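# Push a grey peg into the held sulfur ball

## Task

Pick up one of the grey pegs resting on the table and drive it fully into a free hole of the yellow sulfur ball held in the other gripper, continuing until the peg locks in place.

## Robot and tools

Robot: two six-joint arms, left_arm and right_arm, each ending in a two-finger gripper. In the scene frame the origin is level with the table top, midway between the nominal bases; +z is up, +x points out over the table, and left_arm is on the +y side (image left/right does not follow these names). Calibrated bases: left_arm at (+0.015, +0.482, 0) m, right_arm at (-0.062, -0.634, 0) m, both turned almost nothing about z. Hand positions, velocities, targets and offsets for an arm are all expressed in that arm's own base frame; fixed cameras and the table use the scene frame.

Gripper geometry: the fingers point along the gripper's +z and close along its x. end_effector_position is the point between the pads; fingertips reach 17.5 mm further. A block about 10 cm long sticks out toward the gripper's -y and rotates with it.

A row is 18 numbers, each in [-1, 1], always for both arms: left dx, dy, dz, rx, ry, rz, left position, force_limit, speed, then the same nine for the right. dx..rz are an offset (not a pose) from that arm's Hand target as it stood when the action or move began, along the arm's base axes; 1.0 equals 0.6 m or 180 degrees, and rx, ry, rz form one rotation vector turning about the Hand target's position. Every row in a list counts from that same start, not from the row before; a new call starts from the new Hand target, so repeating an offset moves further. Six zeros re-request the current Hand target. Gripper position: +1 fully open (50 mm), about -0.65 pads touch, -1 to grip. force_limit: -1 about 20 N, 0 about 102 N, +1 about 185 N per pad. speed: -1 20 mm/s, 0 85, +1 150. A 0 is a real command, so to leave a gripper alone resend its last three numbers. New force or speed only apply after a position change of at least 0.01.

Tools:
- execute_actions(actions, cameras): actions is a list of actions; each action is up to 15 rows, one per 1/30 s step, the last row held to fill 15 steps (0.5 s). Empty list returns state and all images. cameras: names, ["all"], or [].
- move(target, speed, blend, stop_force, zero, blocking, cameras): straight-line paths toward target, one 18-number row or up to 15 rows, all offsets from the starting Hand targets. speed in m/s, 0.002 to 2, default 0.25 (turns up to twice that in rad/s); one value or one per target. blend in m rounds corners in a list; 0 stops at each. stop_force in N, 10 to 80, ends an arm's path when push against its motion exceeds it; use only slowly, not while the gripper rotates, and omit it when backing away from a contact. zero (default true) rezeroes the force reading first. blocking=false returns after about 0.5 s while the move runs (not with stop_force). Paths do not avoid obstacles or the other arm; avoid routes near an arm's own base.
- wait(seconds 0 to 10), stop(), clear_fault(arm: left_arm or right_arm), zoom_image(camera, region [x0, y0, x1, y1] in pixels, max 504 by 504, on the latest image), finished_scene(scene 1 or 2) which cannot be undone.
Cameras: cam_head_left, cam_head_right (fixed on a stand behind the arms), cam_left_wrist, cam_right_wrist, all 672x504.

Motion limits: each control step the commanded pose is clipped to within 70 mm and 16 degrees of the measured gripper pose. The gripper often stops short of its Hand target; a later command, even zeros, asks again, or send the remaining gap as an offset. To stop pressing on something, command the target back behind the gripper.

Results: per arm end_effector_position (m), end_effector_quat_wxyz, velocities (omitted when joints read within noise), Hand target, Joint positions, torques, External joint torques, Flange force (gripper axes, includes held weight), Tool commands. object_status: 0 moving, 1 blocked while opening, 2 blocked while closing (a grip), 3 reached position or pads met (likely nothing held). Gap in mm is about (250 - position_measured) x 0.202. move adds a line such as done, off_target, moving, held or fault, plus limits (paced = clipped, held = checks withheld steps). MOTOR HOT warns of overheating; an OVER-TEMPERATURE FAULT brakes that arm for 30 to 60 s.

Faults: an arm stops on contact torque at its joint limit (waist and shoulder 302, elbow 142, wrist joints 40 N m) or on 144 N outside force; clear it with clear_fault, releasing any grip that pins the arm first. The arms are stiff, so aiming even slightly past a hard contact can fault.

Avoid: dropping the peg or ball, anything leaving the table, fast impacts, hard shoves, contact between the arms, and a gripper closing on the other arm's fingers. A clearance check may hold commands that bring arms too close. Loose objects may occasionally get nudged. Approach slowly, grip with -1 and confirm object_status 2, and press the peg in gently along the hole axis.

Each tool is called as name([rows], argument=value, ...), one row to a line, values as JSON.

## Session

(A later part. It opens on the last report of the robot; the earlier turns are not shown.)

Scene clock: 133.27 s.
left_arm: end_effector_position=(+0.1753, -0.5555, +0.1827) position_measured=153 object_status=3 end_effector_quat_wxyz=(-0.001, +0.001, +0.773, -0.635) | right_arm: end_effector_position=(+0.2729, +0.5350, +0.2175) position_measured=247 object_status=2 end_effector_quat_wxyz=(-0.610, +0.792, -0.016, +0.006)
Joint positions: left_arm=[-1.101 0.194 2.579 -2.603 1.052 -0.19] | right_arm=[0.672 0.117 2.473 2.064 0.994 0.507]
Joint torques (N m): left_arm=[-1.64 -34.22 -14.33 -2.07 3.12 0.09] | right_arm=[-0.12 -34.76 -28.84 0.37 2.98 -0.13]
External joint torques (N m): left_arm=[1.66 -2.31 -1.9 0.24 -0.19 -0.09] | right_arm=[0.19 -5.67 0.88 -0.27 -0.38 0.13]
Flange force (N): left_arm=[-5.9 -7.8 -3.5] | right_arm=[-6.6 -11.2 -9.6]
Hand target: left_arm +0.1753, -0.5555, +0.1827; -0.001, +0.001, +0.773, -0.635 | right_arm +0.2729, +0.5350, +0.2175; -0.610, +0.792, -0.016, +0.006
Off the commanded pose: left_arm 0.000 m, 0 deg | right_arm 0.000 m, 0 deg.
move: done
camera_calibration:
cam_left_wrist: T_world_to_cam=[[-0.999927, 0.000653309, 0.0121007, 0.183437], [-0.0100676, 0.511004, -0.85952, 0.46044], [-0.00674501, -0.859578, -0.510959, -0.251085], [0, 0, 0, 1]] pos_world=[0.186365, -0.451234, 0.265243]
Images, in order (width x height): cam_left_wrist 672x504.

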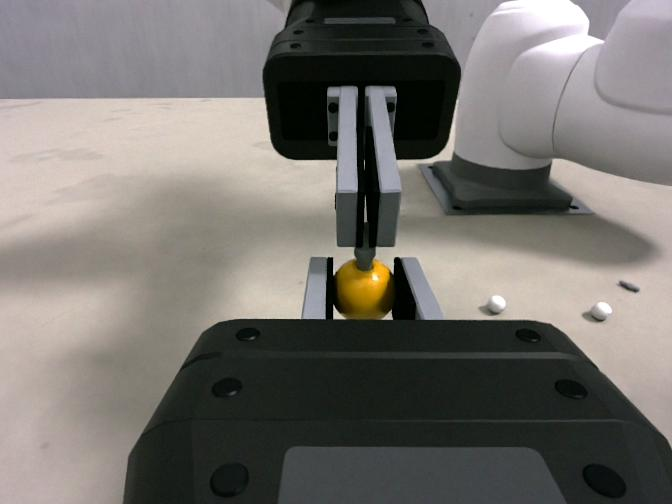

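move([
  [0,0,0,0,0,0,-0.192157,1,1,0.0005,0.004,0.045,0,0,0,-0.98,1,-1],
  [0,0,0,0,0,0,-0.192157,1,1,0,-0.09,0.04,-0.08,0,0,-0.98,1,-1],
  [0,0,0,0,0,0,-0.192157,1,1,0,-0.09,-0.04,-0.136,0,0,-0.98,1,-1],
], speed=[0.03,0.1,0.1], blend=[0.005,0.01,0], cameras=["all"])

zoom_image(camera="cam_left_wrist", region=[330, 250, 402, 322])

zoom_image(camera="cam_right_wrist", region=[310, 150, 410, 250])

Scene clock: 138.47 s.
left_arm: end_effector_position=(+0.1753, -0.5555, +0.1827) position_measured=153 object_status=3 end_effector_quat_wxyz=(-0.001, +0.001, +0.773, -0.635) | right_arm: end_effector_position=(+0.2729, +0.4810, +0.1935) position_measured=247 object_status=2 end_effector_quat_wxyz=(-0.428, +0.904, -0.014, +0.009)
Joint positions: left_arm=[-1.101 0.194 2.579 -2.603 1.052 -0.19] | right_arm=[0.676 -0.048 2.401 1.414 0.634 1.126]
Joint torques (N m): left_arm=[-1.96 -34.18 -14.52 -2.15 3.1 0.04] | right_arm=[0.24 -24.92 -35.67 1.99 1.32 -0.32]
External joint torques (N m): left_arm=[1.86 -2.44 -1.69 0.34 -0.15 -0.04] | right_arm=[-0.44 -5.4 0.2 -0.21 -0.32 0.32]
Flange force (N): left_arm=[-6.4 -7.8 -4.4] | right_arm=[-6.1 -3.7 -12.7]
Hand target: left_arm +0.1753, -0.5555, +0.1827; -0.001, +0.001, +0.773, -0.635 | right_arm +0.2729, +0.4810, +0.1935; -0.428, +0.904, -0.014, +0.009
Off the commanded pose: left_arm 0.000 m, 0 deg | right_arm 0.000 m, 0 deg.
move: done
camera_calibration:
cam_left_wrist: T_world_to_cam=[[-0.999927, 0.000654424, 0.0121001, 0.183437], [-0.0100671, 0.51093, -0.859563, 0.460418], [-0.0067448, -0.859622, -0.510886, -0.251125], [0, 0, 0, 1]] pos_world=[0.186365, -0.451234, 0.265243]
cam_right_wrist: T_world_to_cam=[[0.999347, -0.0280185, 0.022794, -0.253092], [-0.0119411, -0.851878, -0.523604, 0.536921], [0.0340883, 0.52299, -0.851657, 0.0317767], [0, 0, 0, 1]] pos_world=[0.258255, 0.433681, 0.313966]

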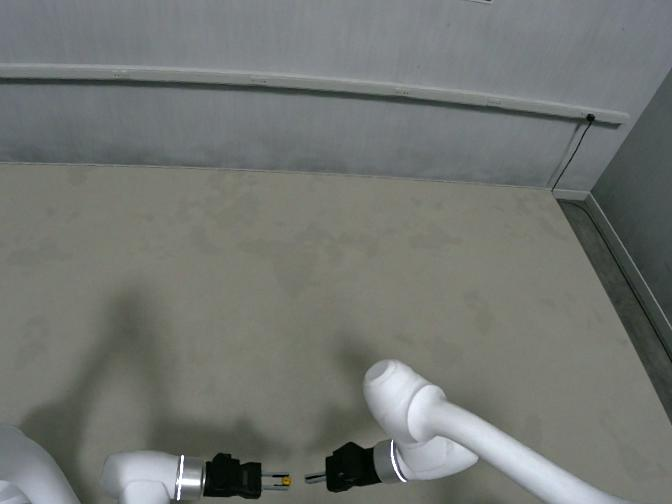

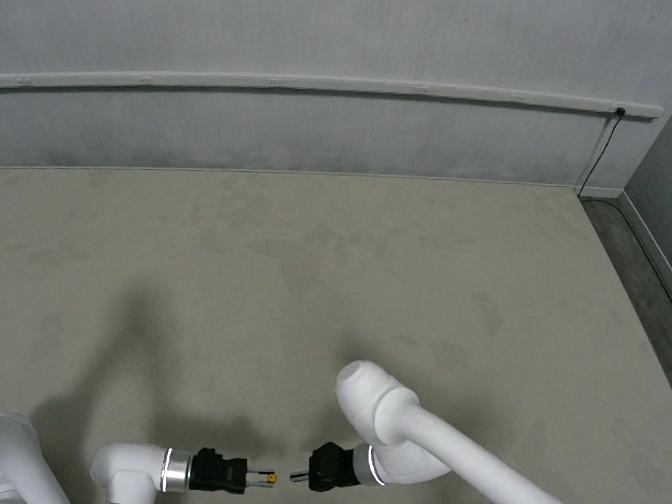

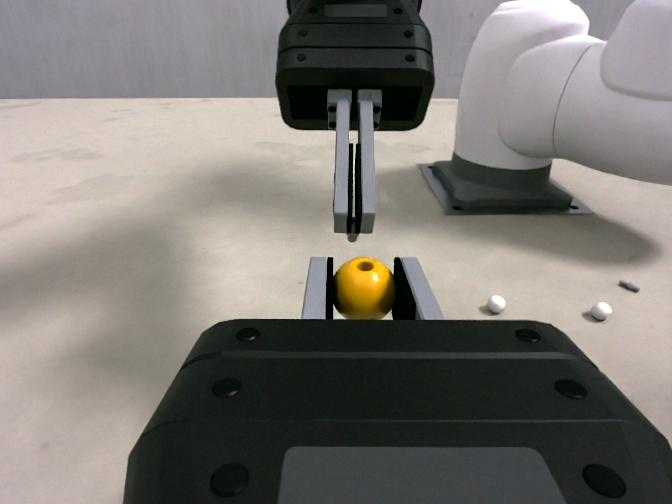

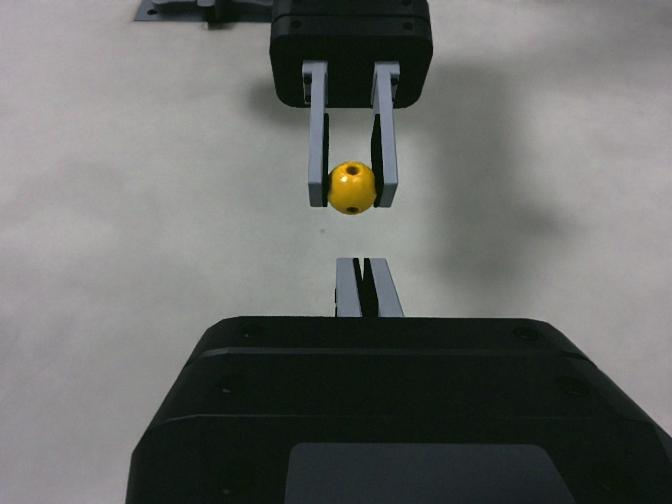

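Scaled by 7.000 from the camera's 672x504 image, which has a finer 960x720 frame.

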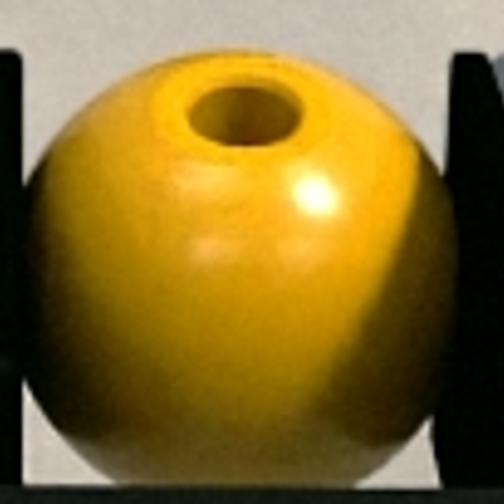

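Scaled by 5.040 from the camera's 672x504 image, which has a finer 960x720 frame.

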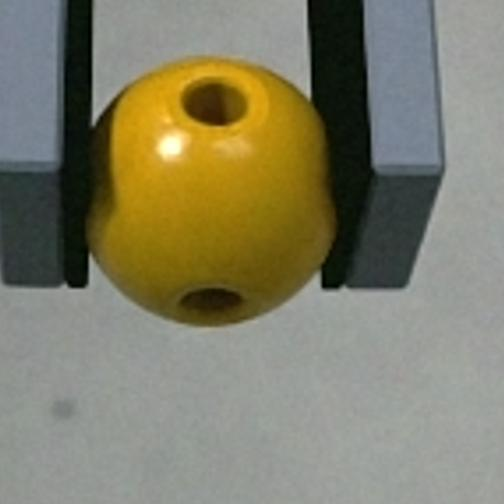

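zoom_image(camera="cam_right_wrist", region=[320, 245, 420, 325])

zoom_image(camera="cam_left_wrist", region=[320, 190, 400, 250])

zoom_image(camera="cam_right_wrist", region=[325, 155, 380, 220])

Scaled by 5.040 from the camera's 672x504 image, which has a finer 960x720 frame.

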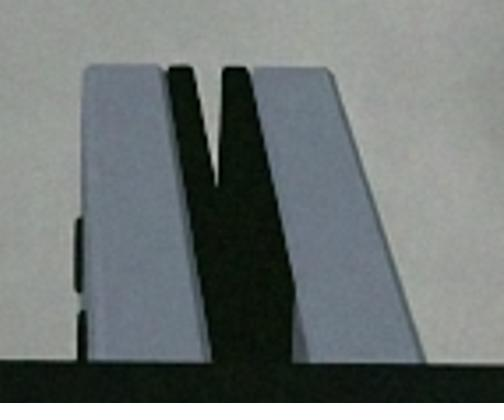

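Scaled by 6.300 from the camera's 672x504 image, which has a finer 960x720 frame.

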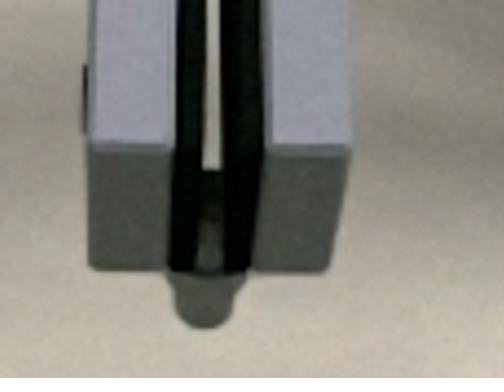

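Scaled by 7.754 from the camera's 672x504 image, which has a finer 960x720 frame.

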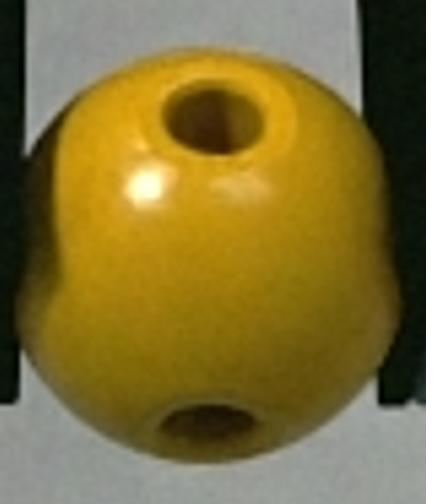

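move([
  [0,0,0,0,0,0,-0.192157,1,1,0,-0.01,0.09,0.08,0,0,-0.98,1,-1],
  [0,0,0,0,0,0,-0.192157,1,1,0.0003,0.088,0.085,0.16,0,0,-0.98,1,-1],
  [0,0,0,0,0,0,-0.192157,1,1,0.0003,0.0885,0.054,0.16,0,0,-0.98,1,-1],
], speed=[0.1,0.1,0.04], blend=[0.01,0.005,0], cameras=["cam_left_wrist"])

zoom_image(camera="cam_left_wrist", region=[325, 205, 405, 285])

Scene clock: 146.00 s.
left_arm: end_effector_position=(+0.1753, -0.5555, +0.1827) position_measured=153 object_status=3 end_effector_quat_wxyz=(-0.001, +0.001, +0.773, -0.635) | right_arm: end_effector_position=(+0.2731, +0.5341, +0.2259) position_measured=247 object_status=2 end_effector_quat_wxyz=(-0.639, +0.769, -0.016, +0.005)
Joint positions: left_arm=[-1.101 0.194 2.579 -2.603 1.052 -0.19] | right_arm=[0.659 0.141 2.488 2.11 1.086 0.454]
Joint torques (N m): left_arm=[-1.82 -34.33 -14.42 -2.14 3.1 0.1] | right_arm=[0.57 -36.69 -27 0.36 2.91 -0.08]
External joint torques (N m): left_arm=[1.79 -2.33 -1.84 0.31 -0.15 -0.1] | right_arm=[-0.56 -4.91 0.43 -0.31 -0.19 0.08]
Flange force (N): left_arm=[-6.4 -7.7 -3.9] | right_arm=[-3.7 -10.5 -8.8]
Hand target: left_arm +0.1753, -0.5555, +0.1827; -0.001, +0.001, +0.773, -0.635 | right_arm +0.2731, +0.5341, +0.2259; -0.639, +0.769, -0.016, +0.005
Off the commanded pose: left_arm 0.000 m, 0 deg | right_arm 0.000 m, 0 deg.
move: done
Images, in order (width x height): cam_left_wrist 672x504.

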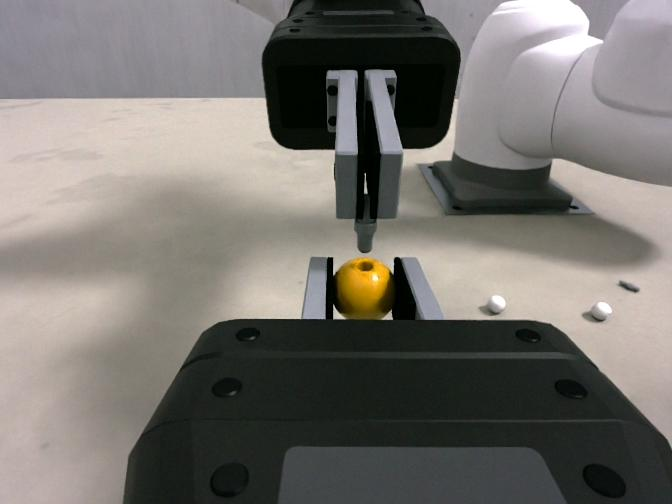

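Scaled by 6.300 from the camera's 672x504 image, which has a finer 960x720 frame.

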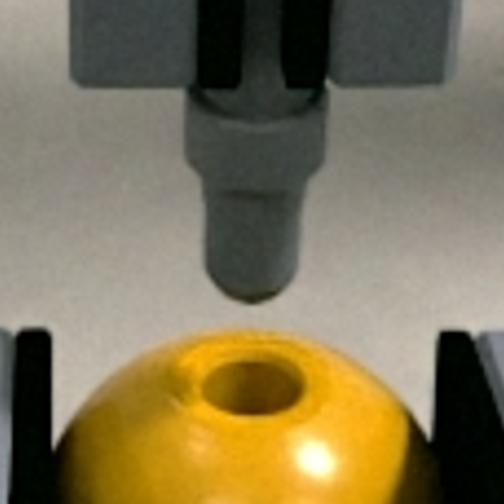

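move(target=[0,0,0,0,0,0,-0.192157,1,1,-0.0002,-0.0012,-0.0140,0,0,0,-0.98,1,-1], speed=0.012, stop_force=15, cameras=["cam_left_wrist"])

zoom_image(camera="cam_left_wrist", region=[325, 215, 405, 285])

Scene clock: 148.57 s.
left_arm: end_effector_position=(+0.1753, -0.5555, +0.1827) position_measured=153 object_status=3 end_effector_quat_wxyz=(-0.001, +0.001, +0.773, -0.635) | right_arm: end_effector_position=(+0.2730, +0.5334, +0.2175) position_measured=247 object_status=2 end_effector_quat_wxyz=(-0.639, +0.769, -0.016, +0.005)
Joint positions: left_arm=[-1.101 0.194 2.579 -2.603 1.052 -0.19] | right_arm=[0.658 0.16 2.494 2.12 1.1 0.431]
Joint torques (N m): left_arm=[-2.95 -34.62 -15.1 -1.8 3.62 0.15] | right_arm=[-0.27 -36.72 -26.54 0.51 2.69 -0.14]
External joint torques (N m): left_arm=[2.93 -2.16 -1.09 -0.02 -0.67 -0.15] | right_arm=[0.33 -5.71 0.93 -0.49 0.05 0.14]
Flange force (N): left_arm=[-7.9 -7.8 -5.7] | right_arm=[-5.9 -12.4 -9.0]
Hand target: left_arm +0.1753, -0.5555, +0.1827; -0.001, +0.001, +0.773, -0.635 | right_arm +0.2730, +0.5334, +0.2175; -0.639, +0.769, -0.016, +0.005
Off the commanded pose: left_arm 0.000 m, 0 deg | right_arm 0.000 m, 0 deg.
move: done
Images, in order (width x height): cam_left_wrist 672x504.

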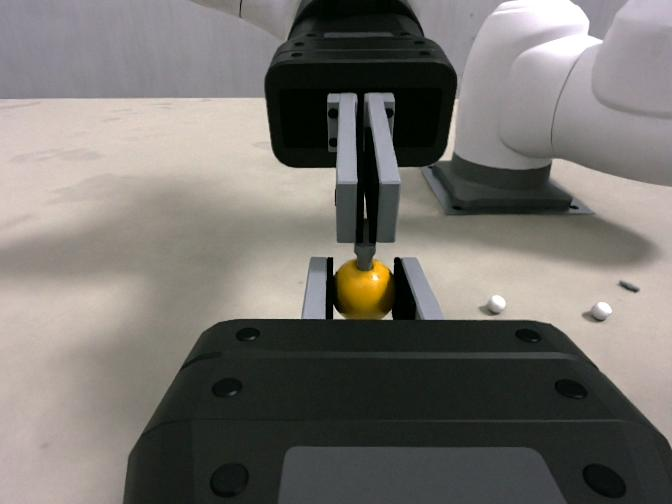

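Scaled by 6.300 from the camera's 672x504 image, which has a finer 960x720 frame.

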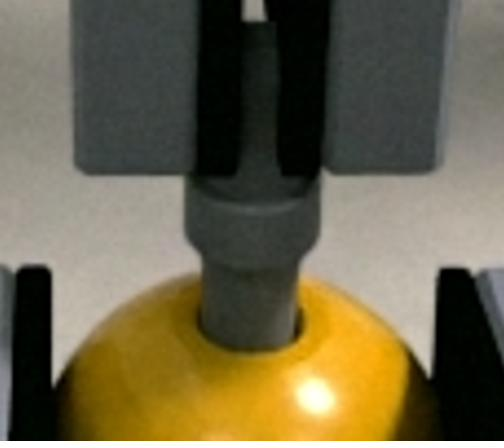

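move(target=[0,0,0,0,0,0,-0.192157,1,1,-0.0003,-0.0020,-0.0200,0,0,0,-0.98,1,-1], speed=0.006, stop_force=70, cameras=["cam_left_wrist"])

zoom_image(camera="cam_left_wrist", region=[325, 215, 405, 285])

Scene clock: 151.27 s.
left_arm: end_effector_position=(+0.1753, -0.5555, +0.1827) position_measured=153 object_status=3 end_effector_quat_wxyz=(-0.001, +0.001, +0.773, -0.635) | right_arm: end_effector_position=(+0.2729, +0.5325, +0.2085) position_measured=247 object_status=2 end_effector_quat_wxyz=(-0.639, +0.769, -0.016, +0.006)
Joint positions: left_arm=[-1.101 0.194 2.579 -2.603 1.052 -0.19] | right_arm=[0.656 0.182 2.5 2.13 1.115 0.405]
Joint torques (N m): left_arm=[-8.16 -77.85 -45.26 -2.78 27.45 0.39] | right_arm=[-7.87 6.01 4.12 -4.89 -20.86 -0.26]
External joint torques (N m): left_arm=[8.24 40.98 29.09 0.96 -24.51 -0.39] | right_arm=[7.81 -49.36 -28.57 4.9 23.63 0.26]
Flange force (N): left_arm=[-18.1 57.3 11.2] | right_arm=[-20.0 -89.5 -20.7]
Hand target: left_arm +0.1753, -0.5555, +0.1827; -0.001, +0.001, +0.773, -0.635 | right_arm +0.2729, +0.5325, +0.2085; -0.639, +0.769, -0.016, +0.006 (not the last commanded pose)
Off the commanded pose: left_arm 0.000 m, 0 deg | right_arm 0.003 m, 0 deg.
move: contact (right_arm)
camera_calibration:
cam_left_wrist: T_world_to_cam=[[-0.999927, 0.000654347, 0.0121002, 0.183437], [-0.0100673, 0.51093, -0.859563, 0.460418], [-0.0067448, -0.859622, -0.510886, -0.251125], [0, 0, 0, 1]] pos_world=[0.186365, -0.451234, 0.265243]
Images, in order (width x height): cam_left_wrist 672x504.

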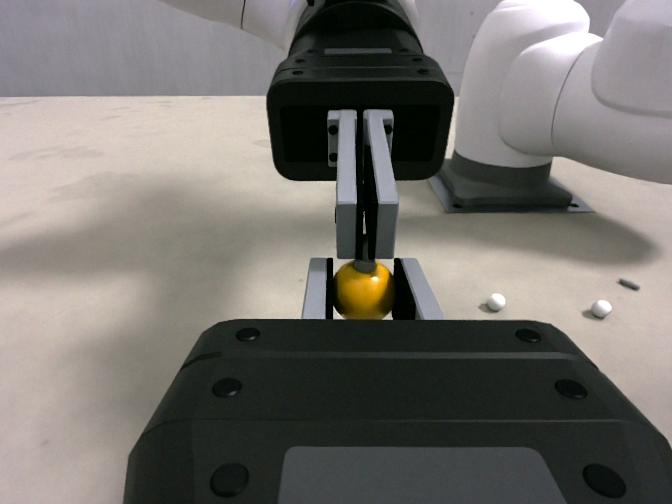

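Scaled by 6.300 from the camera's 672x504 image, which has a finer 960x720 frame.

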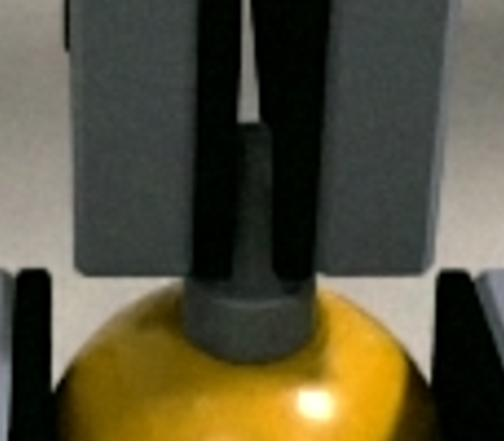

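move([
  [0,0,0,0,0,0,-0.192157,1,1,0,0.0006,0.0060,0,0,0,-0.98,1,-1],
  [0,0,0,0,0,0,-0.192157,1,1,-0.0023,0.0006,0.0060,0,-0.0222,0,-0.98,1,-1],
], speed=0.015)

move(target=[0,0,0,0,0,0,-0.192157,1,1,0.0003,-0.0013,-0.0130,0,0,0,-0.98,1,-1], speed=0.005, stop_force=55, cameras=["cam_left_wrist"])

zoom_image(camera="cam_left_wrist", region=[325, 215, 405, 285])

Scene clock: 155.53 s.
left_arm: end_effector_position=(+0.1753, -0.5555, +0.1827) position_measured=153 object_status=3 end_effector_quat_wxyz=(-0.001, +0.001, +0.773, -0.635) | right_arm: end_effector_position=(+0.2715, +0.5329, +0.2121) position_measured=247 object_status=2 end_effector_quat_wxyz=(-0.639, +0.768, +0.006, +0.032)
Joint positions: left_arm=[-1.101 0.194 2.579 -2.603 1.052 -0.19] | right_arm=[0.665 0.17 2.504 2.151 1.106 0.334]
Joint torques (N m): left_arm=[-2.78 -30.64 -13.27 -1.83 1.41 0.1] | right_arm=[1.33 -40.91 -29.51 0.92 5.21 -0.22]
External joint torques (N m): left_arm=[2.77 -6.02 -3.09 -0.01 1.54 -0.1] | right_arm=[-1.33 -1.78 4.67 -0.96 -2.43 0.23]
Flange force (N): left_arm=[-7.4 -12.8 -8.7] | right_arm=[-3.5 -5.9 -11.0]
Hand target: left_arm +0.1753, -0.5555, +0.1827; -0.001, +0.001, +0.773, -0.635 | right_arm +0.2715, +0.5329, +0.2121; -0.639, +0.768, +0.006, +0.032
Off the commanded pose: left_arm 0.000 m, 0 deg | right_arm 0.000 m, 0 deg.
move: done

Scene clock: 156.73 s.
left_arm: end_effector_position=(+0.1752, -0.5554, +0.1827) position_measured=153 object_status=3 end_effector_quat_wxyz=(-0.001, +0.001, +0.773, -0.635) | right_arm: end_effector_position=(+0.2716, +0.5327, +0.2094) position_measured=247 object_status=2 end_effector_quat_wxyz=(-0.640, +0.768, +0.006, +0.032)
Joint positions: left_arm=[-1.101 0.194 2.579 -2.603 1.052 -0.19] | right_arm=[0.665 0.177 2.506 2.154 1.111 0.326]
Joint torques (N m): left_arm=[-4.55 -64.64 -36.98 -3.58 19.89 0.05] | right_arm=[-2.85 -7.23 -3.39 -4.11 -12.98 -0.18]
External joint torques (N m): left_arm=[4.44 28.11 20.74 1.76 -16.95 -0.05] | right_arm=[2.97 -35.82 -21.02 4.05 15.77 0.19]
Flange force (N): left_arm=[-11.5 38.8 6.7] | right_arm=[-6.7 -66.5 -18.3]
Hand target: left_arm +0.1753, -0.5555, +0.1827; -0.001, +0.001, +0.773, -0.635 | right_arm +0.2716, +0.5327, +0.2094; -0.640, +0.768, +0.006, +0.032 (not the last commanded pose)
Off the commanded pose: left_arm 0.000 m, 0 deg | right_arm 0.005 m, 0 deg.
move: contact (right_arm)
camera_calibration:
cam_left_wrist: T_world_to_cam=[[-0.999927, 0.000653601, 0.0121002, 0.183437], [-0.0100671, 0.511004, -0.85952, 0.46044], [-0.00674501, -0.859578, -0.510959, -0.251085], [0, 0, 0, 1]] pos_world=[0.186365, -0.451234, 0.265243]
Images, in order (width x height): cam_left_wrist 672x504.

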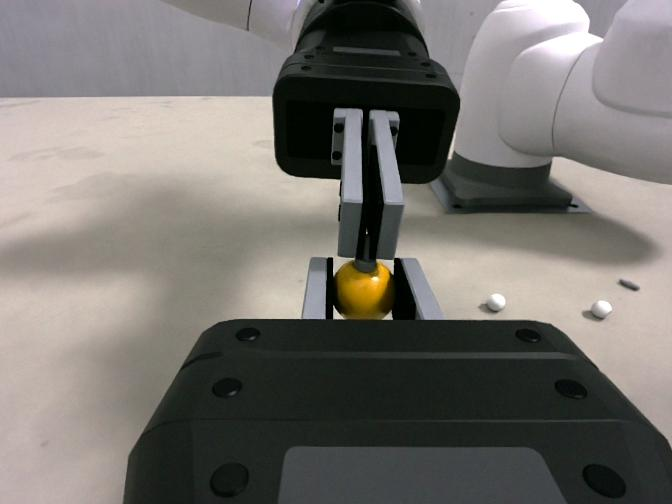

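Scaled by 6.300 from the camera's 672x504 image, which has a finer 960x720 frame.

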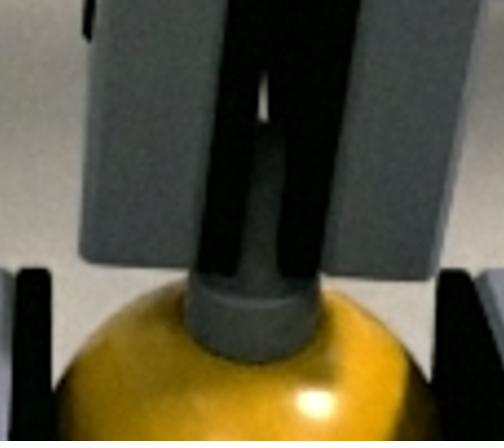

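move([
  [0,0,0,0,0,0,-0.192157,1,1,0.0014,0.0005,0.0055,0,0.0111,0,-0.98,1,-1],
  [0,0,0,0,0,0,-0.192157,1,1,0.0015,0.0013,0.0130,0,0.0111,0,-0.98,1,-1],
], speed=0.01, cameras=["cam_left_wrist"])

zoom_image(camera="cam_left_wrist", region=[325, 215, 405, 285])

Scene clock: 161.33 s.
left_arm: end_effector_position=(+0.1753, -0.5555, +0.1827) position_measured=153 object_status=3 end_effector_quat_wxyz=(-0.001, +0.001, +0.773, -0.635) | right_arm: end_effector_position=(+0.2725, +0.5335, +0.2172) position_measured=247 object_status=2 end_effector_quat_wxyz=(-0.640, +0.768, -0.005, +0.019)
Joint positions: left_arm=[-1.101 0.194 2.579 -2.603 1.052 -0.19] | right_arm=[0.662 0.161 2.497 2.133 1.1 0.388]
Joint torques (N m): left_arm=[-2.88 -33.5 -14.52 -1.85 3.09 0.11] | right_arm=[0.5 -37.45 -27.28 0.54 3.33 -0.44]
External joint torques (N m): left_arm=[2.88 -3.04 -1.77 0.02 -0.14 -0.11] | right_arm=[-0.51 -4.76 1.93 -0.54 -0.58 0.45]
Flange force (N): left_arm=[-8.0 -9.0 -6.1] | right_arm=[-4.2 -11.4 -10.6]
Hand target: left_arm +0.1753, -0.5555, +0.1827; -0.001, +0.001, +0.773, -0.635 | right_arm +0.2725, +0.5335, +0.2172; -0.640, +0.768, -0.005, +0.019
Off the commanded pose: left_arm 0.000 m, 0 deg | right_arm 0.000 m, 0 deg.
move: done
camera_calibration:
cam_left_wrist: T_world_to_cam=[[-0.999927, 0.000569699, 0.0120486, 0.183413], [-0.0100666, 0.510885, -0.85959, 0.460405], [-0.00664516, -0.859649, -0.510842, -0.251167], [0, 0, 0, 1]] pos_world=[0.186365, -0.451234, 0.265243]
Images, in order (width x height): cam_left_wrist 672x504.

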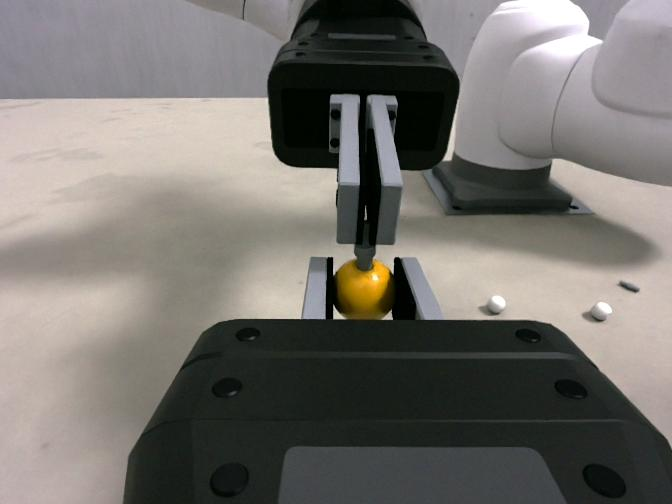

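Scaled by 6.300 from the camera's 672x504 image, which has a finer 960x720 frame.

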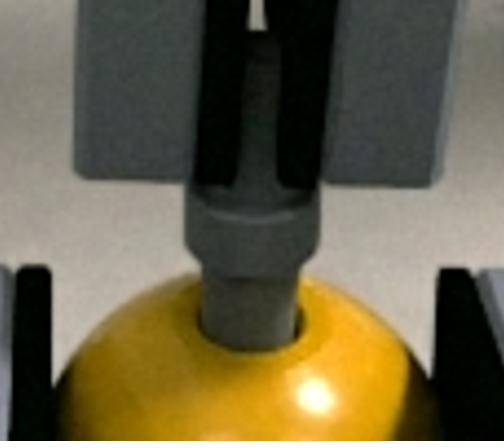

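move(target=[0,0,0,0,0,0,-0.192157,1,1,0.0,-0.0017,-0.0200,0,0,0,-0.98,1,-1], speed=0.006, stop_force=75, cameras=["cam_left_wrist"])

zoom_image(camera="cam_left_wrist", region=[342, 235, 388, 295])

move([
  [0,0,0,0,0,0,-0.192157,1,1,0,-0.0001,-0.0015,0,0,0,-0.98,1,-1],
  [0,0,0,0,0,0,-0.192157,1,1,-0.0017,-0.0001,-0.0015,0,0,-0.0222,-0.98,1,-1],
  [0,0,0,0,0,0,-0.192157,1,1,0.0017,-0.0001,-0.0015,0,0,0.0222,-0.98,1,-1],
  [0,0,0,0,0,0,-0.192157,1,1,0,0.0012,-0.0010,-0.0111,0,0,-0.98,1,-1],
  [0,0,0,0,0,0,-0.192157,1,1,0,-0.0012,-0.0020,0.0111,0,0,-0.98,1,-1],
  [0,0,0,0,0,0,-0.192157,1,1,0,0,-0.0015,0,0,0,-0.98,1,-1],
], speed=0.03, blend=0.0005, cameras=["cam_left_wrist"])

zoom_image(camera="cam_left_wrist", region=[342, 235, 388, 295])

Scene clock: 164.83 s.
left_arm: end_effector_position=(+0.1753, -0.5555, +0.1826) position_measured=153 object_status=3 end_effector_quat_wxyz=(-0.001, +0.001, +0.773, -0.635) | right_arm: end_effector_position=(+0.2726, +0.5328, +0.2081) position_measured=247 object_status=2 end_effector_quat_wxyz=(-0.640, +0.768, -0.005, +0.019)
Joint positions: left_arm=[-1.101 0.195 2.579 -2.603 1.052 -0.19] | right_arm=[0.66 0.182 2.503 2.143 1.115 0.363]
Joint torques (N m): left_arm=[-10.14 -80.26 -47.13 -2.21 28.94 0.33] | right_arm=[-8.21 7.72 4.05 -4.4 -22.23 -0.3]
External joint torques (N m): left_arm=[10.09 43.55 30.95 0.4 -26 -0.33] | right_arm=[8.11 -51.04 -28.34 4.39 25 0.3]
Flange force (N): left_arm=[-20.9 62.0 11.0] | right_arm=[-17.6 -91.9 -24.2]
Hand target: left_arm +0.1753, -0.5555, +0.1827; -0.001, +0.001, +0.773, -0.635 | right_arm +0.2726, +0.5328, +0.2082; -0.640, +0.768, -0.005, +0.019 (not the last commanded pose)
Off the commanded pose: left_arm 0.000 m, 0 deg | right_arm 0.003 m, 0 deg.
move: contact (right_arm)
camera_calibration:
cam_left_wrist: T_world_to_cam=[[-0.999927, 0.000653601, 0.0121002, 0.183438], [-0.0100671, 0.511004, -0.85952, 0.460354], [-0.00674501, -0.859578, -0.510959, -0.251136], [0, 0, 0, 1]] pos_world=[0.186365, -0.451234, 0.265143]
Images, in order (width x height): cam_left_wrist 672x504.

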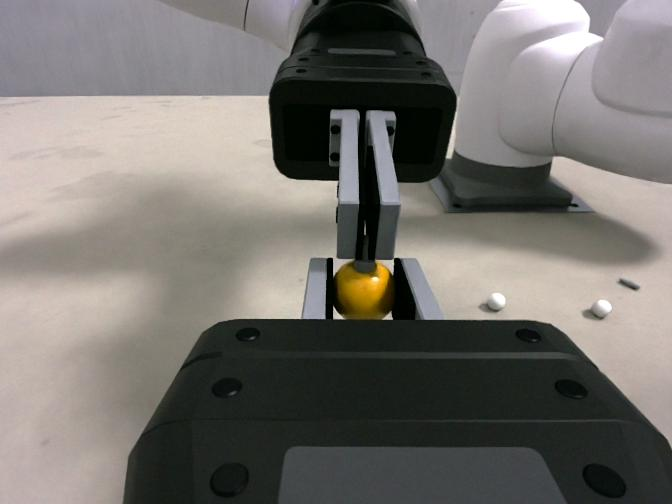

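Scaled by 8.400 from the camera's 672x504 image, which has a finer 960x720 frame.

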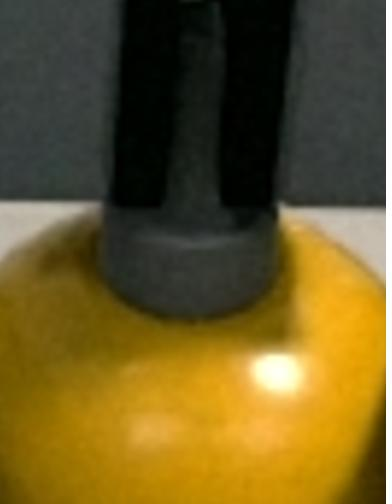

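Scene clock: 171.73 s.
left_arm: end_effector_position=(+0.1753, -0.5555, +0.1827) position_measured=153 object_status=3 end_effector_quat_wxyz=(-0.001, +0.001, +0.773, -0.635) | right_arm: end_effector_position=(+0.2726, +0.5327, +0.2072) position_measured=247 object_status=2 end_effector_quat_wxyz=(-0.640, +0.768, -0.005, +0.019)
Joint positions: left_arm=[-1.101 0.194 2.579 -2.603 1.052 -0.19] | right_arm=[0.66 0.184 2.503 2.144 1.117 0.36]
Joint torques (N m): left_arm=[-9.14 -90.72 -54.14 -3.31 34.14 0.38] | right_arm=[-8.47 18.82 12.82 -6.34 -27.4 -0.02]
External joint torques (N m): left_arm=[9.17 53.84 37.94 1.49 -31.19 -0.38] | right_arm=[8.45 -62.47 -37.06 6.32 30.18 0.02]
Flange force (N): left_arm=[-20.3 77.7 16.9] | right_arm=[-18.3 -112.7 -27.1]
Hand target: left_arm +0.1753, -0.5555, +0.1827; -0.001, +0.001, +0.773, -0.635 | right_arm +0.2726, +0.5328, +0.2073; -0.640, +0.768, -0.005, +0.019
Off the commanded pose: left_arm 0.000 m, 0 deg | right_arm 0.000 m, 0 deg.
move: done
camera_calibration:
cam_left_wrist: T_world_to_cam=[[-0.999927, 0.000569699, 0.0120486, 0.183413], [-0.0100666, 0.510885, -0.85959, 0.460405], [-0.00664516, -0.859649, -0.510842, -0.251167], [0, 0, 0, 1]] pos_world=[0.186365, -0.451234, 0.265243]
Images, in order (width x height): cam_left_wrist 672x504.

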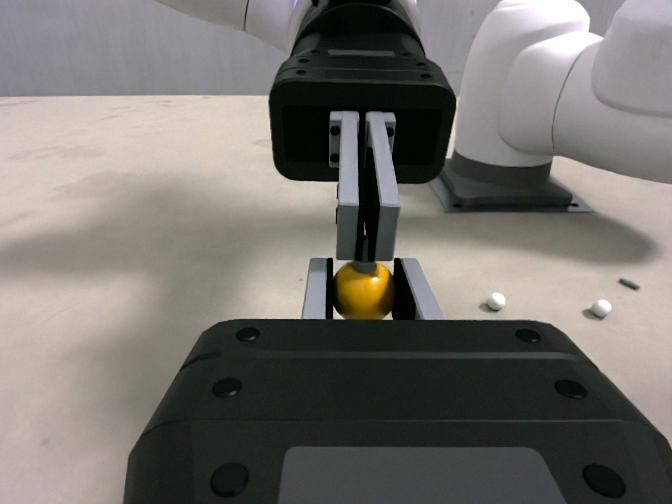

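Scaled by 8.400 from the camera's 672x504 image, which has a finer 960x720 frame.

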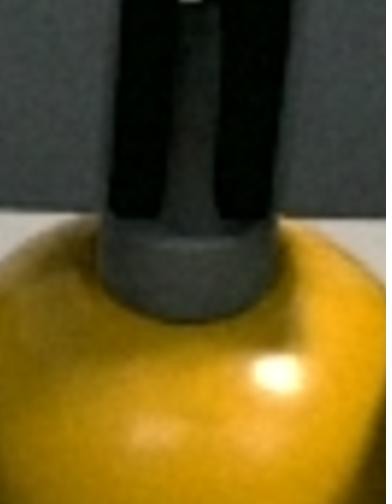

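move([
  [0,0,0,0,0,0,-0.192157,1,1,0.0002,0.0008,0.0080,0,0,0,-0.98,1,-1],
  [0,0,0,0,0,0,-0.192157,1,1,0.0003,0.0015,0.0150,0,0,0,-0.98,1,-1],
], speed=0.012, cameras=["cam_left_wrist"])

zoom_image(camera="cam_left_wrist", region=[342, 235, 388, 295])

Scene clock: 173.43 s.
left_arm: end_effector_position=(+0.1753, -0.5555, +0.1828) position_measured=153 object_status=3 end_effector_quat_wxyz=(-0.001, +0.001, +0.773, -0.635) | right_arm: end_effector_position=(+0.2727, +0.5337, +0.2162) position_measured=247 object_status=2 end_effector_quat_wxyz=(-0.640, +0.768, -0.005, +0.019)
Joint positions: left_arm=[-1.101 0.194 2.579 -2.603 1.052 -0.19] | right_arm=[0.662 0.164 2.497 2.135 1.102 0.385]
Joint torques (N m): left_arm=[-3.2 -32.92 -13.97 -1.62 2.98 0.1] | right_arm=[-0.49 -37.26 -27.33 0.7 3.05 0.09]
External joint torques (N m): left_arm=[3.21 -3.62 -2.3 -0.21 -0.04 -0.1] | right_arm=[0.73 -5.2 2.17 -0.74 -0.29 -0.09]
Flange force (N): left_arm=[-8.4 -10.4 -6.3] | right_arm=[-7.0 -11.0 -9.0]
Hand target: left_arm +0.1753, -0.5555, +0.1827; -0.001, +0.001, +0.773, -0.635 | right_arm +0.2727, +0.5337, +0.2163; -0.640, +0.768, -0.005, +0.019
Off the commanded pose: left_arm 0.000 m, 0 deg | right_arm 0.000 m, 0 deg.
move: done
camera_calibration:
cam_left_wrist: T_world_to_cam=[[-0.999928, 0.000621838, 0.0119629, 0.183458], [-0.00996678, 0.510812, -0.859635, 0.460451], [-0.00664533, -0.859692, -0.510769, -0.251155], [0, 0, 0, 1]] pos_world=[0.186365, -0.451234, 0.265343]
Images, in order (width x height): cam_left_wrist 672x504.

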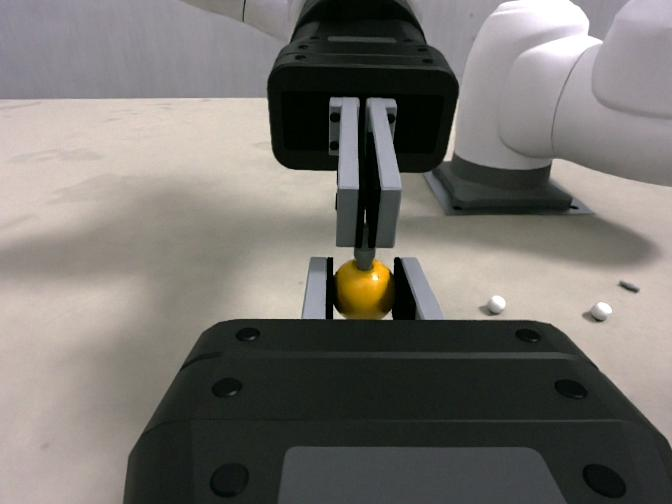

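Scaled by 8.400 from the camera's 672x504 image, which has a finer 960x720 frame.

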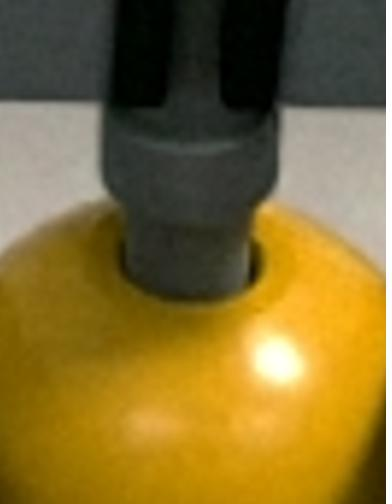

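move(target=[0,0,0,0,0,0,-0.192157,1,1,0.0,-0.0015,-0.0170,0,0,0,-0.98,1,-1], speed=0.008, stop_force=45)

move([
  [0,0,0,0,0,0,-0.192157,1,1,0.0,0.0006,0.0060,0,0,0,-0.98,1,-1],
  [0,0,0,0,0,0,-0.192157,1,1,0.0,0.0006,0.0060,0,0,0,-0.3,0,-0.5],
  [0,0,0,0,0,0,-0.192157,1,1,0.0006,0.005,0.055,0,0,0,-0.3,0,-0.5],
  [0,0,0,0,0,0,-0.192157,1,1,0,-0.085,0.05,-0.1,0,0,-0.3,0,-0.5],
  [0,0,0,0,0,0,-0.192157,1,1,0,-0.086,-0.025,-0.16,0,0,-0.3,0,-0.5],
], speed=[0.02,0.02,0.03,0.1,0.1], blend=[0,0,0.005,0.01,0], cameras=["cam_left_wrist","cam_right_wrist"])

zoom_image(camera="cam_left_wrist", region=[325, 225, 405, 305])

zoom_image(camera="cam_right_wrist", region=[310, 120, 410, 240])

Scene clock: 177.33 s.
left_arm: end_effector_position=(+0.1753, -0.5555, +0.1826) position_measured=153 object_status=3 end_effector_quat_wxyz=(-0.001, +0.001, +0.773, -0.635) | right_arm: end_effector_position=(+0.2728, +0.5331, +0.2094) position_measured=247 object_status=2 end_effector_quat_wxyz=(-0.640, +0.768, -0.005, +0.019)
Joint positions: left_arm=[-1.101 0.195 2.579 -2.603 1.052 -0.19] | right_arm=[0.66 0.18 2.502 2.142 1.114 0.365]
Joint torques (N m): left_arm=[-9.05 -63.37 -35.09 -1.47 19.55 0.27] | right_arm=[-6.1 -8.52 -8.49 -2.01 -13.07 -0.26]
External joint torques (N m): left_arm=[9.07 26.77 18.66 -0.38 -16.61 -0.27] | right_arm=[6.13 -35.06 -16.04 1.99 15.85 0.27]
Flange force (N): left_arm=[-19.1 37.1 4.3] | right_arm=[-15.8 -64.0 -20.8]
Hand target: left_arm +0.1753, -0.5555, +0.1827; -0.001, +0.001, +0.773, -0.635 | right_arm +0.2728, +0.5331, +0.2094; -0.640, +0.768, -0.005, +0.019 (not the last commanded pose)
Off the commanded pose: left_arm 0.000 m, 0 deg | right_arm 0.003 m, 0 deg.
move: contact (right_arm)

Scene clock: 182.47 s.
left_arm: end_effector_position=(+0.1753, -0.5555, +0.1827) position_measured=153 object_status=3 end_effector_quat_wxyz=(-0.001, +0.001, +0.773, -0.635) | right_arm: end_effector_position=(+0.2728, +0.4815, +0.1944) position_measured=198 object_status=3 end_effector_quat_wxyz=(-0.429, +0.903, +0.000, +0.020)
Joint positions: left_arm=[-1.101 0.194 2.579 -2.603 1.052 -0.19] | right_arm=[0.679 -0.05 2.403 1.425 0.627 1.085]
Joint torques (N m): left_arm=[-1.83 -34.43 -14.45 -2.18 3.12 0.06] | right_arm=[0.65 -25.03 -35.82 2.19 1.35 -0.31]
External joint torques (N m): left_arm=[1.75 -2.2 -1.68 0.37 -0.18 -0.06] | right_arm=[-0.77 -5.16 0.24 -0.44 -0.34 0.31]
Flange force (N): left_arm=[-6.4 -7.4 -3.9] | right_arm=[-4.9 -3.8 -13.6]
Hand target: left_arm +0.1753, -0.5555, +0.1827; -0.001, +0.001, +0.773, -0.635 | right_arm +0.2728, +0.4815, +0.1944; -0.429, +0.903, +0.000, +0.020
Off the commanded pose: left_arm 0.000 m, 0 deg | right_arm 0.000 m, 0 deg.
move: done
camera_calibration:
cam_right_wrist: T_world_to_cam=[[0.99849, -0.0107221, 0.053884, -0.267068], [0.0192178, -0.850652, -0.525378, 0.529108], [0.0514696, 0.52562, -0.849161, 0.0258348], [0, 0, 0, 1]] pos_world=[0.255167, 0.433644, 0.31431]
Images, in order (width x height): cam_left_wrist 672x504, cam_right_wrist 672x504.

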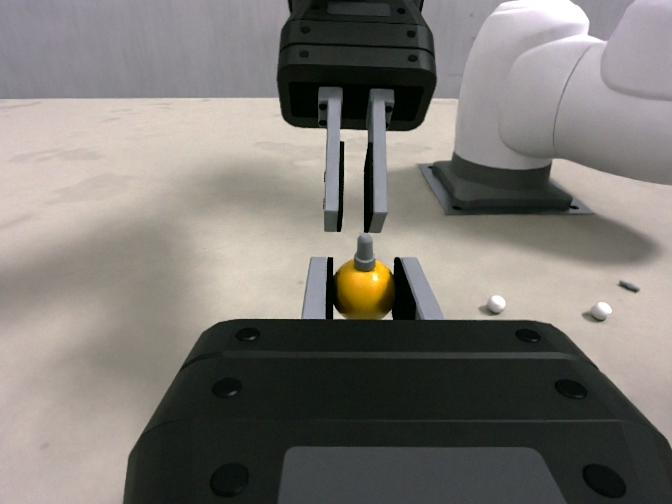

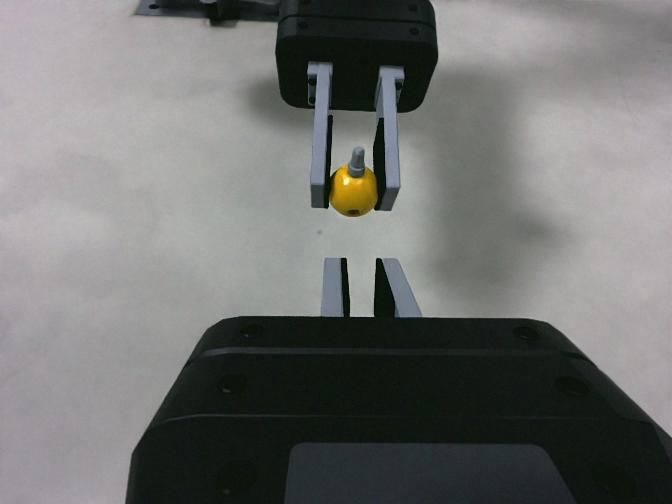

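Scaled by 6.300 from the camera's 672x504 image, which has a finer 960x720 frame.

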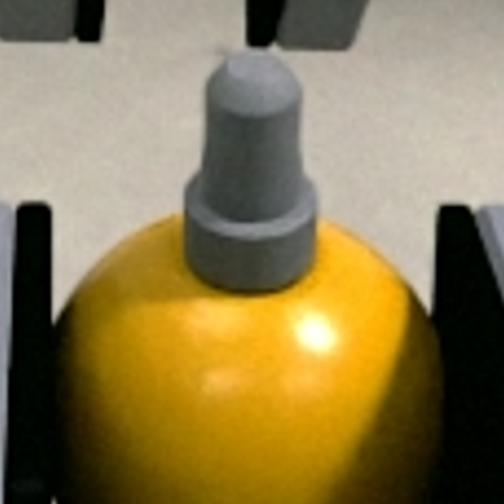

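Scaled by 4.200 from the camera's 672x504 image, which has a finer 960x720 frame.

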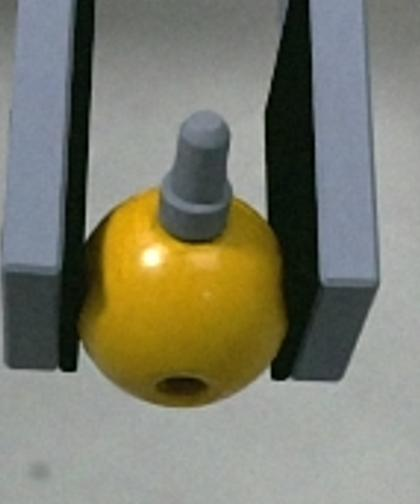

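zoom_image(camera="cam_right_wrist", region=[330, 140, 385, 195])

zoom_image(camera="cam_left_wrist", region=[345, 230, 385, 280])

Scaled by 9.164 from the camera's 672x504 image, which has a finer 960x720 frame.

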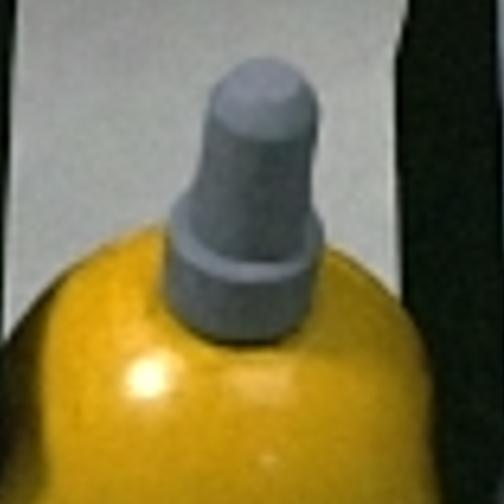

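Scaled by 10.080 from the camera's 672x504 image, which has a finer 960x720 frame.

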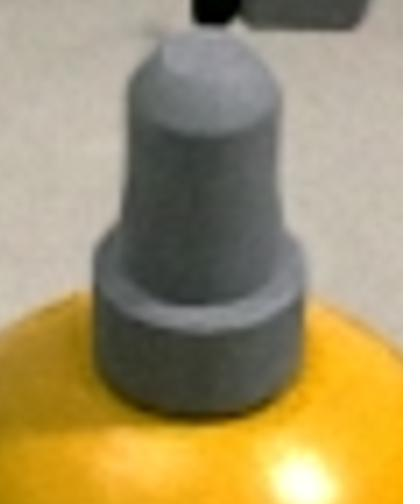

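move([
  [0,0,0,0,0,0,-0.192157,1,1,0,-0.01,0.09,0.09,0.005,0,-0.3,0,-0.5],
  [0,0,0,0,0,0,-0.192157,1,1,0.0005,0.0918,0.085,0.188,0.0111,0,-0.3,0,-0.5],
  [0,0,0,0,0,0,-0.192157,1,1,0.0005,0.0918,0.07,0.188,0.0111,0,-1,-1,-0.5],
], speed=[0.1,0.1,0.04], blend=[0.01,0,0], cameras=["cam_left_wrist"])

zoom_image(camera="cam_left_wrist", region=[305, 165, 425, 285])

Scene clock: 189.53 s.
left_arm: end_effector_position=(+0.1753, -0.5555, +0.1827) position_measured=153 object_status=3 end_effector_quat_wxyz=(-0.001, +0.001, +0.773, -0.635) | right_arm: end_effector_position=(+0.2731, +0.5366, +0.2364) position_measured=250 object_status=3 end_effector_quat_wxyz=(-0.673, +0.739, -0.013, +0.003)
Joint positions: left_arm=[-1.101 0.194 2.579 -2.603 1.052 -0.19] | right_arm=[0.653 0.179 2.495 2.155 1.198 0.399]
Joint torques (N m): left_arm=[-1.82 -34 -14.3 -2.15 3.07 0.12] | right_arm=[0.46 -38.5 -25.22 0.21 3.18 -0.11]
External joint torques (N m): left_arm=[1.79 -2.67 -2.01 0.32 -0.12 -0.12] | right_arm=[-0.46 -5.26 0.43 -0.21 -0.36 0.12]
Flange force (N): left_arm=[-6.4 -8.7 -4.2] | right_arm=[-4.1 -12.8 -7.3]
Hand target: left_arm +0.1753, -0.5555, +0.1827; -0.001, +0.001, +0.773, -0.635 | right_arm +0.2731, +0.5366, +0.2364; -0.673, +0.739, -0.013, +0.003
Off the commanded pose: left_arm 0.000 m, 0 deg | right_arm 0.000 m, 0 deg.
move: done
Images, in order (width x height): cam_left_wrist 672x504.

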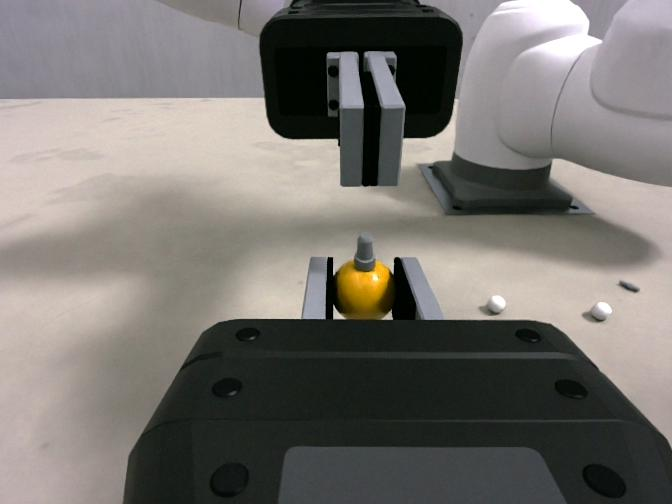

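Scaled by 4.200 from the camera's 672x504 image, which has a finer 960x720 frame.

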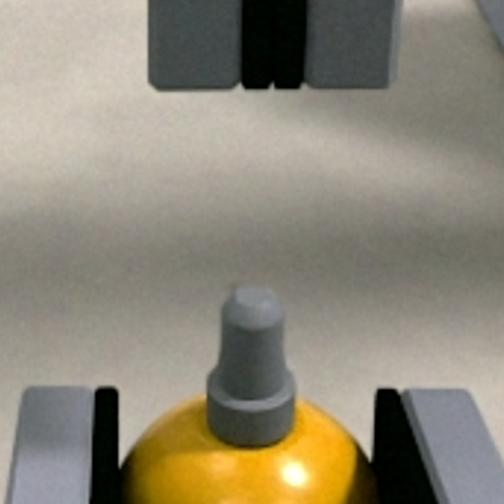

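move(target=[0,0,0,0,0,0,-0.192157,1,1,0.0012,-0.0018,-0.0180,0,0,0,-1,-1,-0.5], speed=0.04)

move(target=[0,0,0,0,0,0,-0.192157,1,1,-0.0003,-0.0025,-0.0270,0,0,0,-1,-1,-0.5], speed=0.005, stop_force=80, cameras=["cam_left_wrist"])

zoom_image(camera="cam_left_wrist", region=[342, 235, 388, 295])

Scene clock: 190.87 s.
left_arm: end_effector_position=(+0.1753, -0.5555, +0.1827) position_measured=153 object_status=3 end_effector_quat_wxyz=(-0.001, +0.001, +0.773, -0.635) | right_arm: end_effector_position=(+0.2738, +0.5355, +0.2256) position_measured=250 object_status=3 end_effector_quat_wxyz=(-0.673, +0.739, -0.013, +0.003)
Joint positions: left_arm=[-1.101 0.194 2.579 -2.603 1.052 -0.19] | right_arm=[0.65 0.205 2.501 2.161 1.217 0.372]
Joint torques (N m): left_arm=[-1.58 -33.92 -14.4 -2.16 3.1 0.1] | right_arm=[0.49 -39.9 -24.19 0.29 3.08 -0.01]
External joint torques (N m): left_arm=[1.49 -2.65 -1.81 0.35 -0.15 -0.1] | right_arm=[-0.45 -5.5 0.57 -0.3 -0.23 0.01]
Flange force (N): left_arm=[-5.5 -8.7 -4.1] | right_arm=[-4.2 -13.1 -7.7]
Hand target: left_arm +0.1753, -0.5555, +0.1827; -0.001, +0.001, +0.773, -0.635 | right_arm +0.2738, +0.5355, +0.2256; -0.673, +0.739, -0.013, +0.003
Off the commanded pose: left_arm 0.000 m, 0 deg | right_arm 0.000 m, 0 deg.
move: done

Scene clock: 194.43 s.
left_arm: end_effector_position=(+0.1753, -0.5555, +0.1826) position_measured=153 object_status=3 end_effector_quat_wxyz=(-0.001, +0.001, +0.773, -0.635) | right_arm: end_effector_position=(+0.2737, +0.5343, +0.2122) position_measured=250 object_status=3 end_effector_quat_wxyz=(-0.673, +0.739, -0.013, +0.003)
Joint positions: left_arm=[-1.101 0.195 2.579 -2.603 1.052 -0.19] | right_arm=[0.647 0.237 2.509 2.171 1.241 0.337]
Joint torques (N m): left_arm=[-9.01 -82.3 -47.03 -2.67 29.57 0.29] | right_arm=[-9 6.46 6.17 -3.9 -23.29 -0.4]
External joint torques (N m): left_arm=[9.06 45.59 30.86 0.84 -26.63 -0.29] | right_arm=[8.92 -53.16 -28.15 3.88 26.17 0.4]
Flange force (N): left_arm=[-20.5 64.9 14.9] | right_arm=[-21.3 -99.2 -11.8]
Hand target: left_arm +0.1753, -0.5555, +0.1827; -0.001, +0.001, +0.773, -0.635 | right_arm +0.2737, +0.5343, +0.2122; -0.673, +0.739, -0.013, +0.003 (not the last commanded pose)
Off the commanded pose: left_arm 0.000 m, 0 deg | right_arm 0.003 m, 0 deg.
move: contact (right_arm)
camera_calibration:
cam_left_wrist: T_world_to_cam=[[-0.999927, 0.000652563, 0.0121006, 0.183437], [-0.0100674, 0.511077, -0.859476, 0.460376], [-0.00674522, -0.859535, -0.511033, -0.251097], [0, 0, 0, 1]] pos_world=[0.186365, -0.451234, 0.265143]
Images, in order (width x height): cam_left_wrist 672x504.

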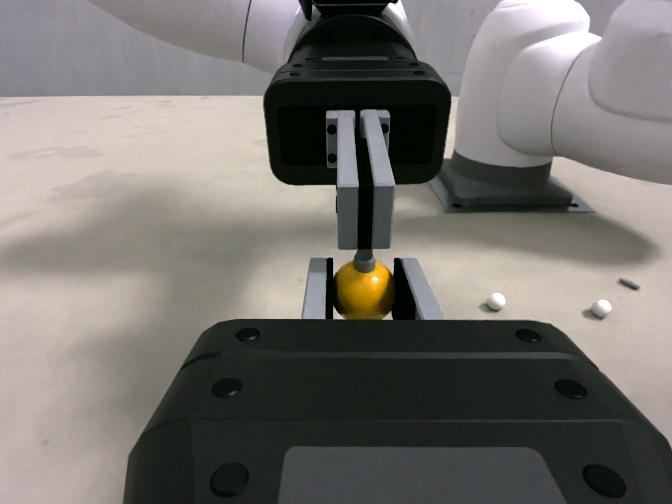

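Scaled by 8.400 from the camera's 672x504 image, which has a finer 960x720 frame.

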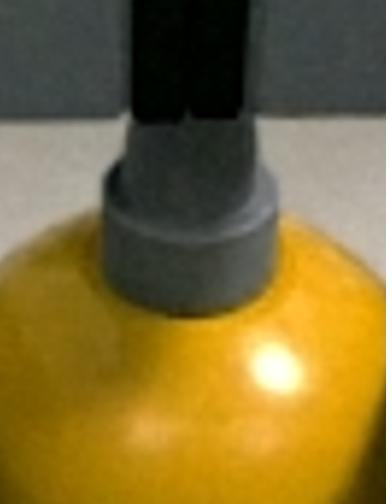

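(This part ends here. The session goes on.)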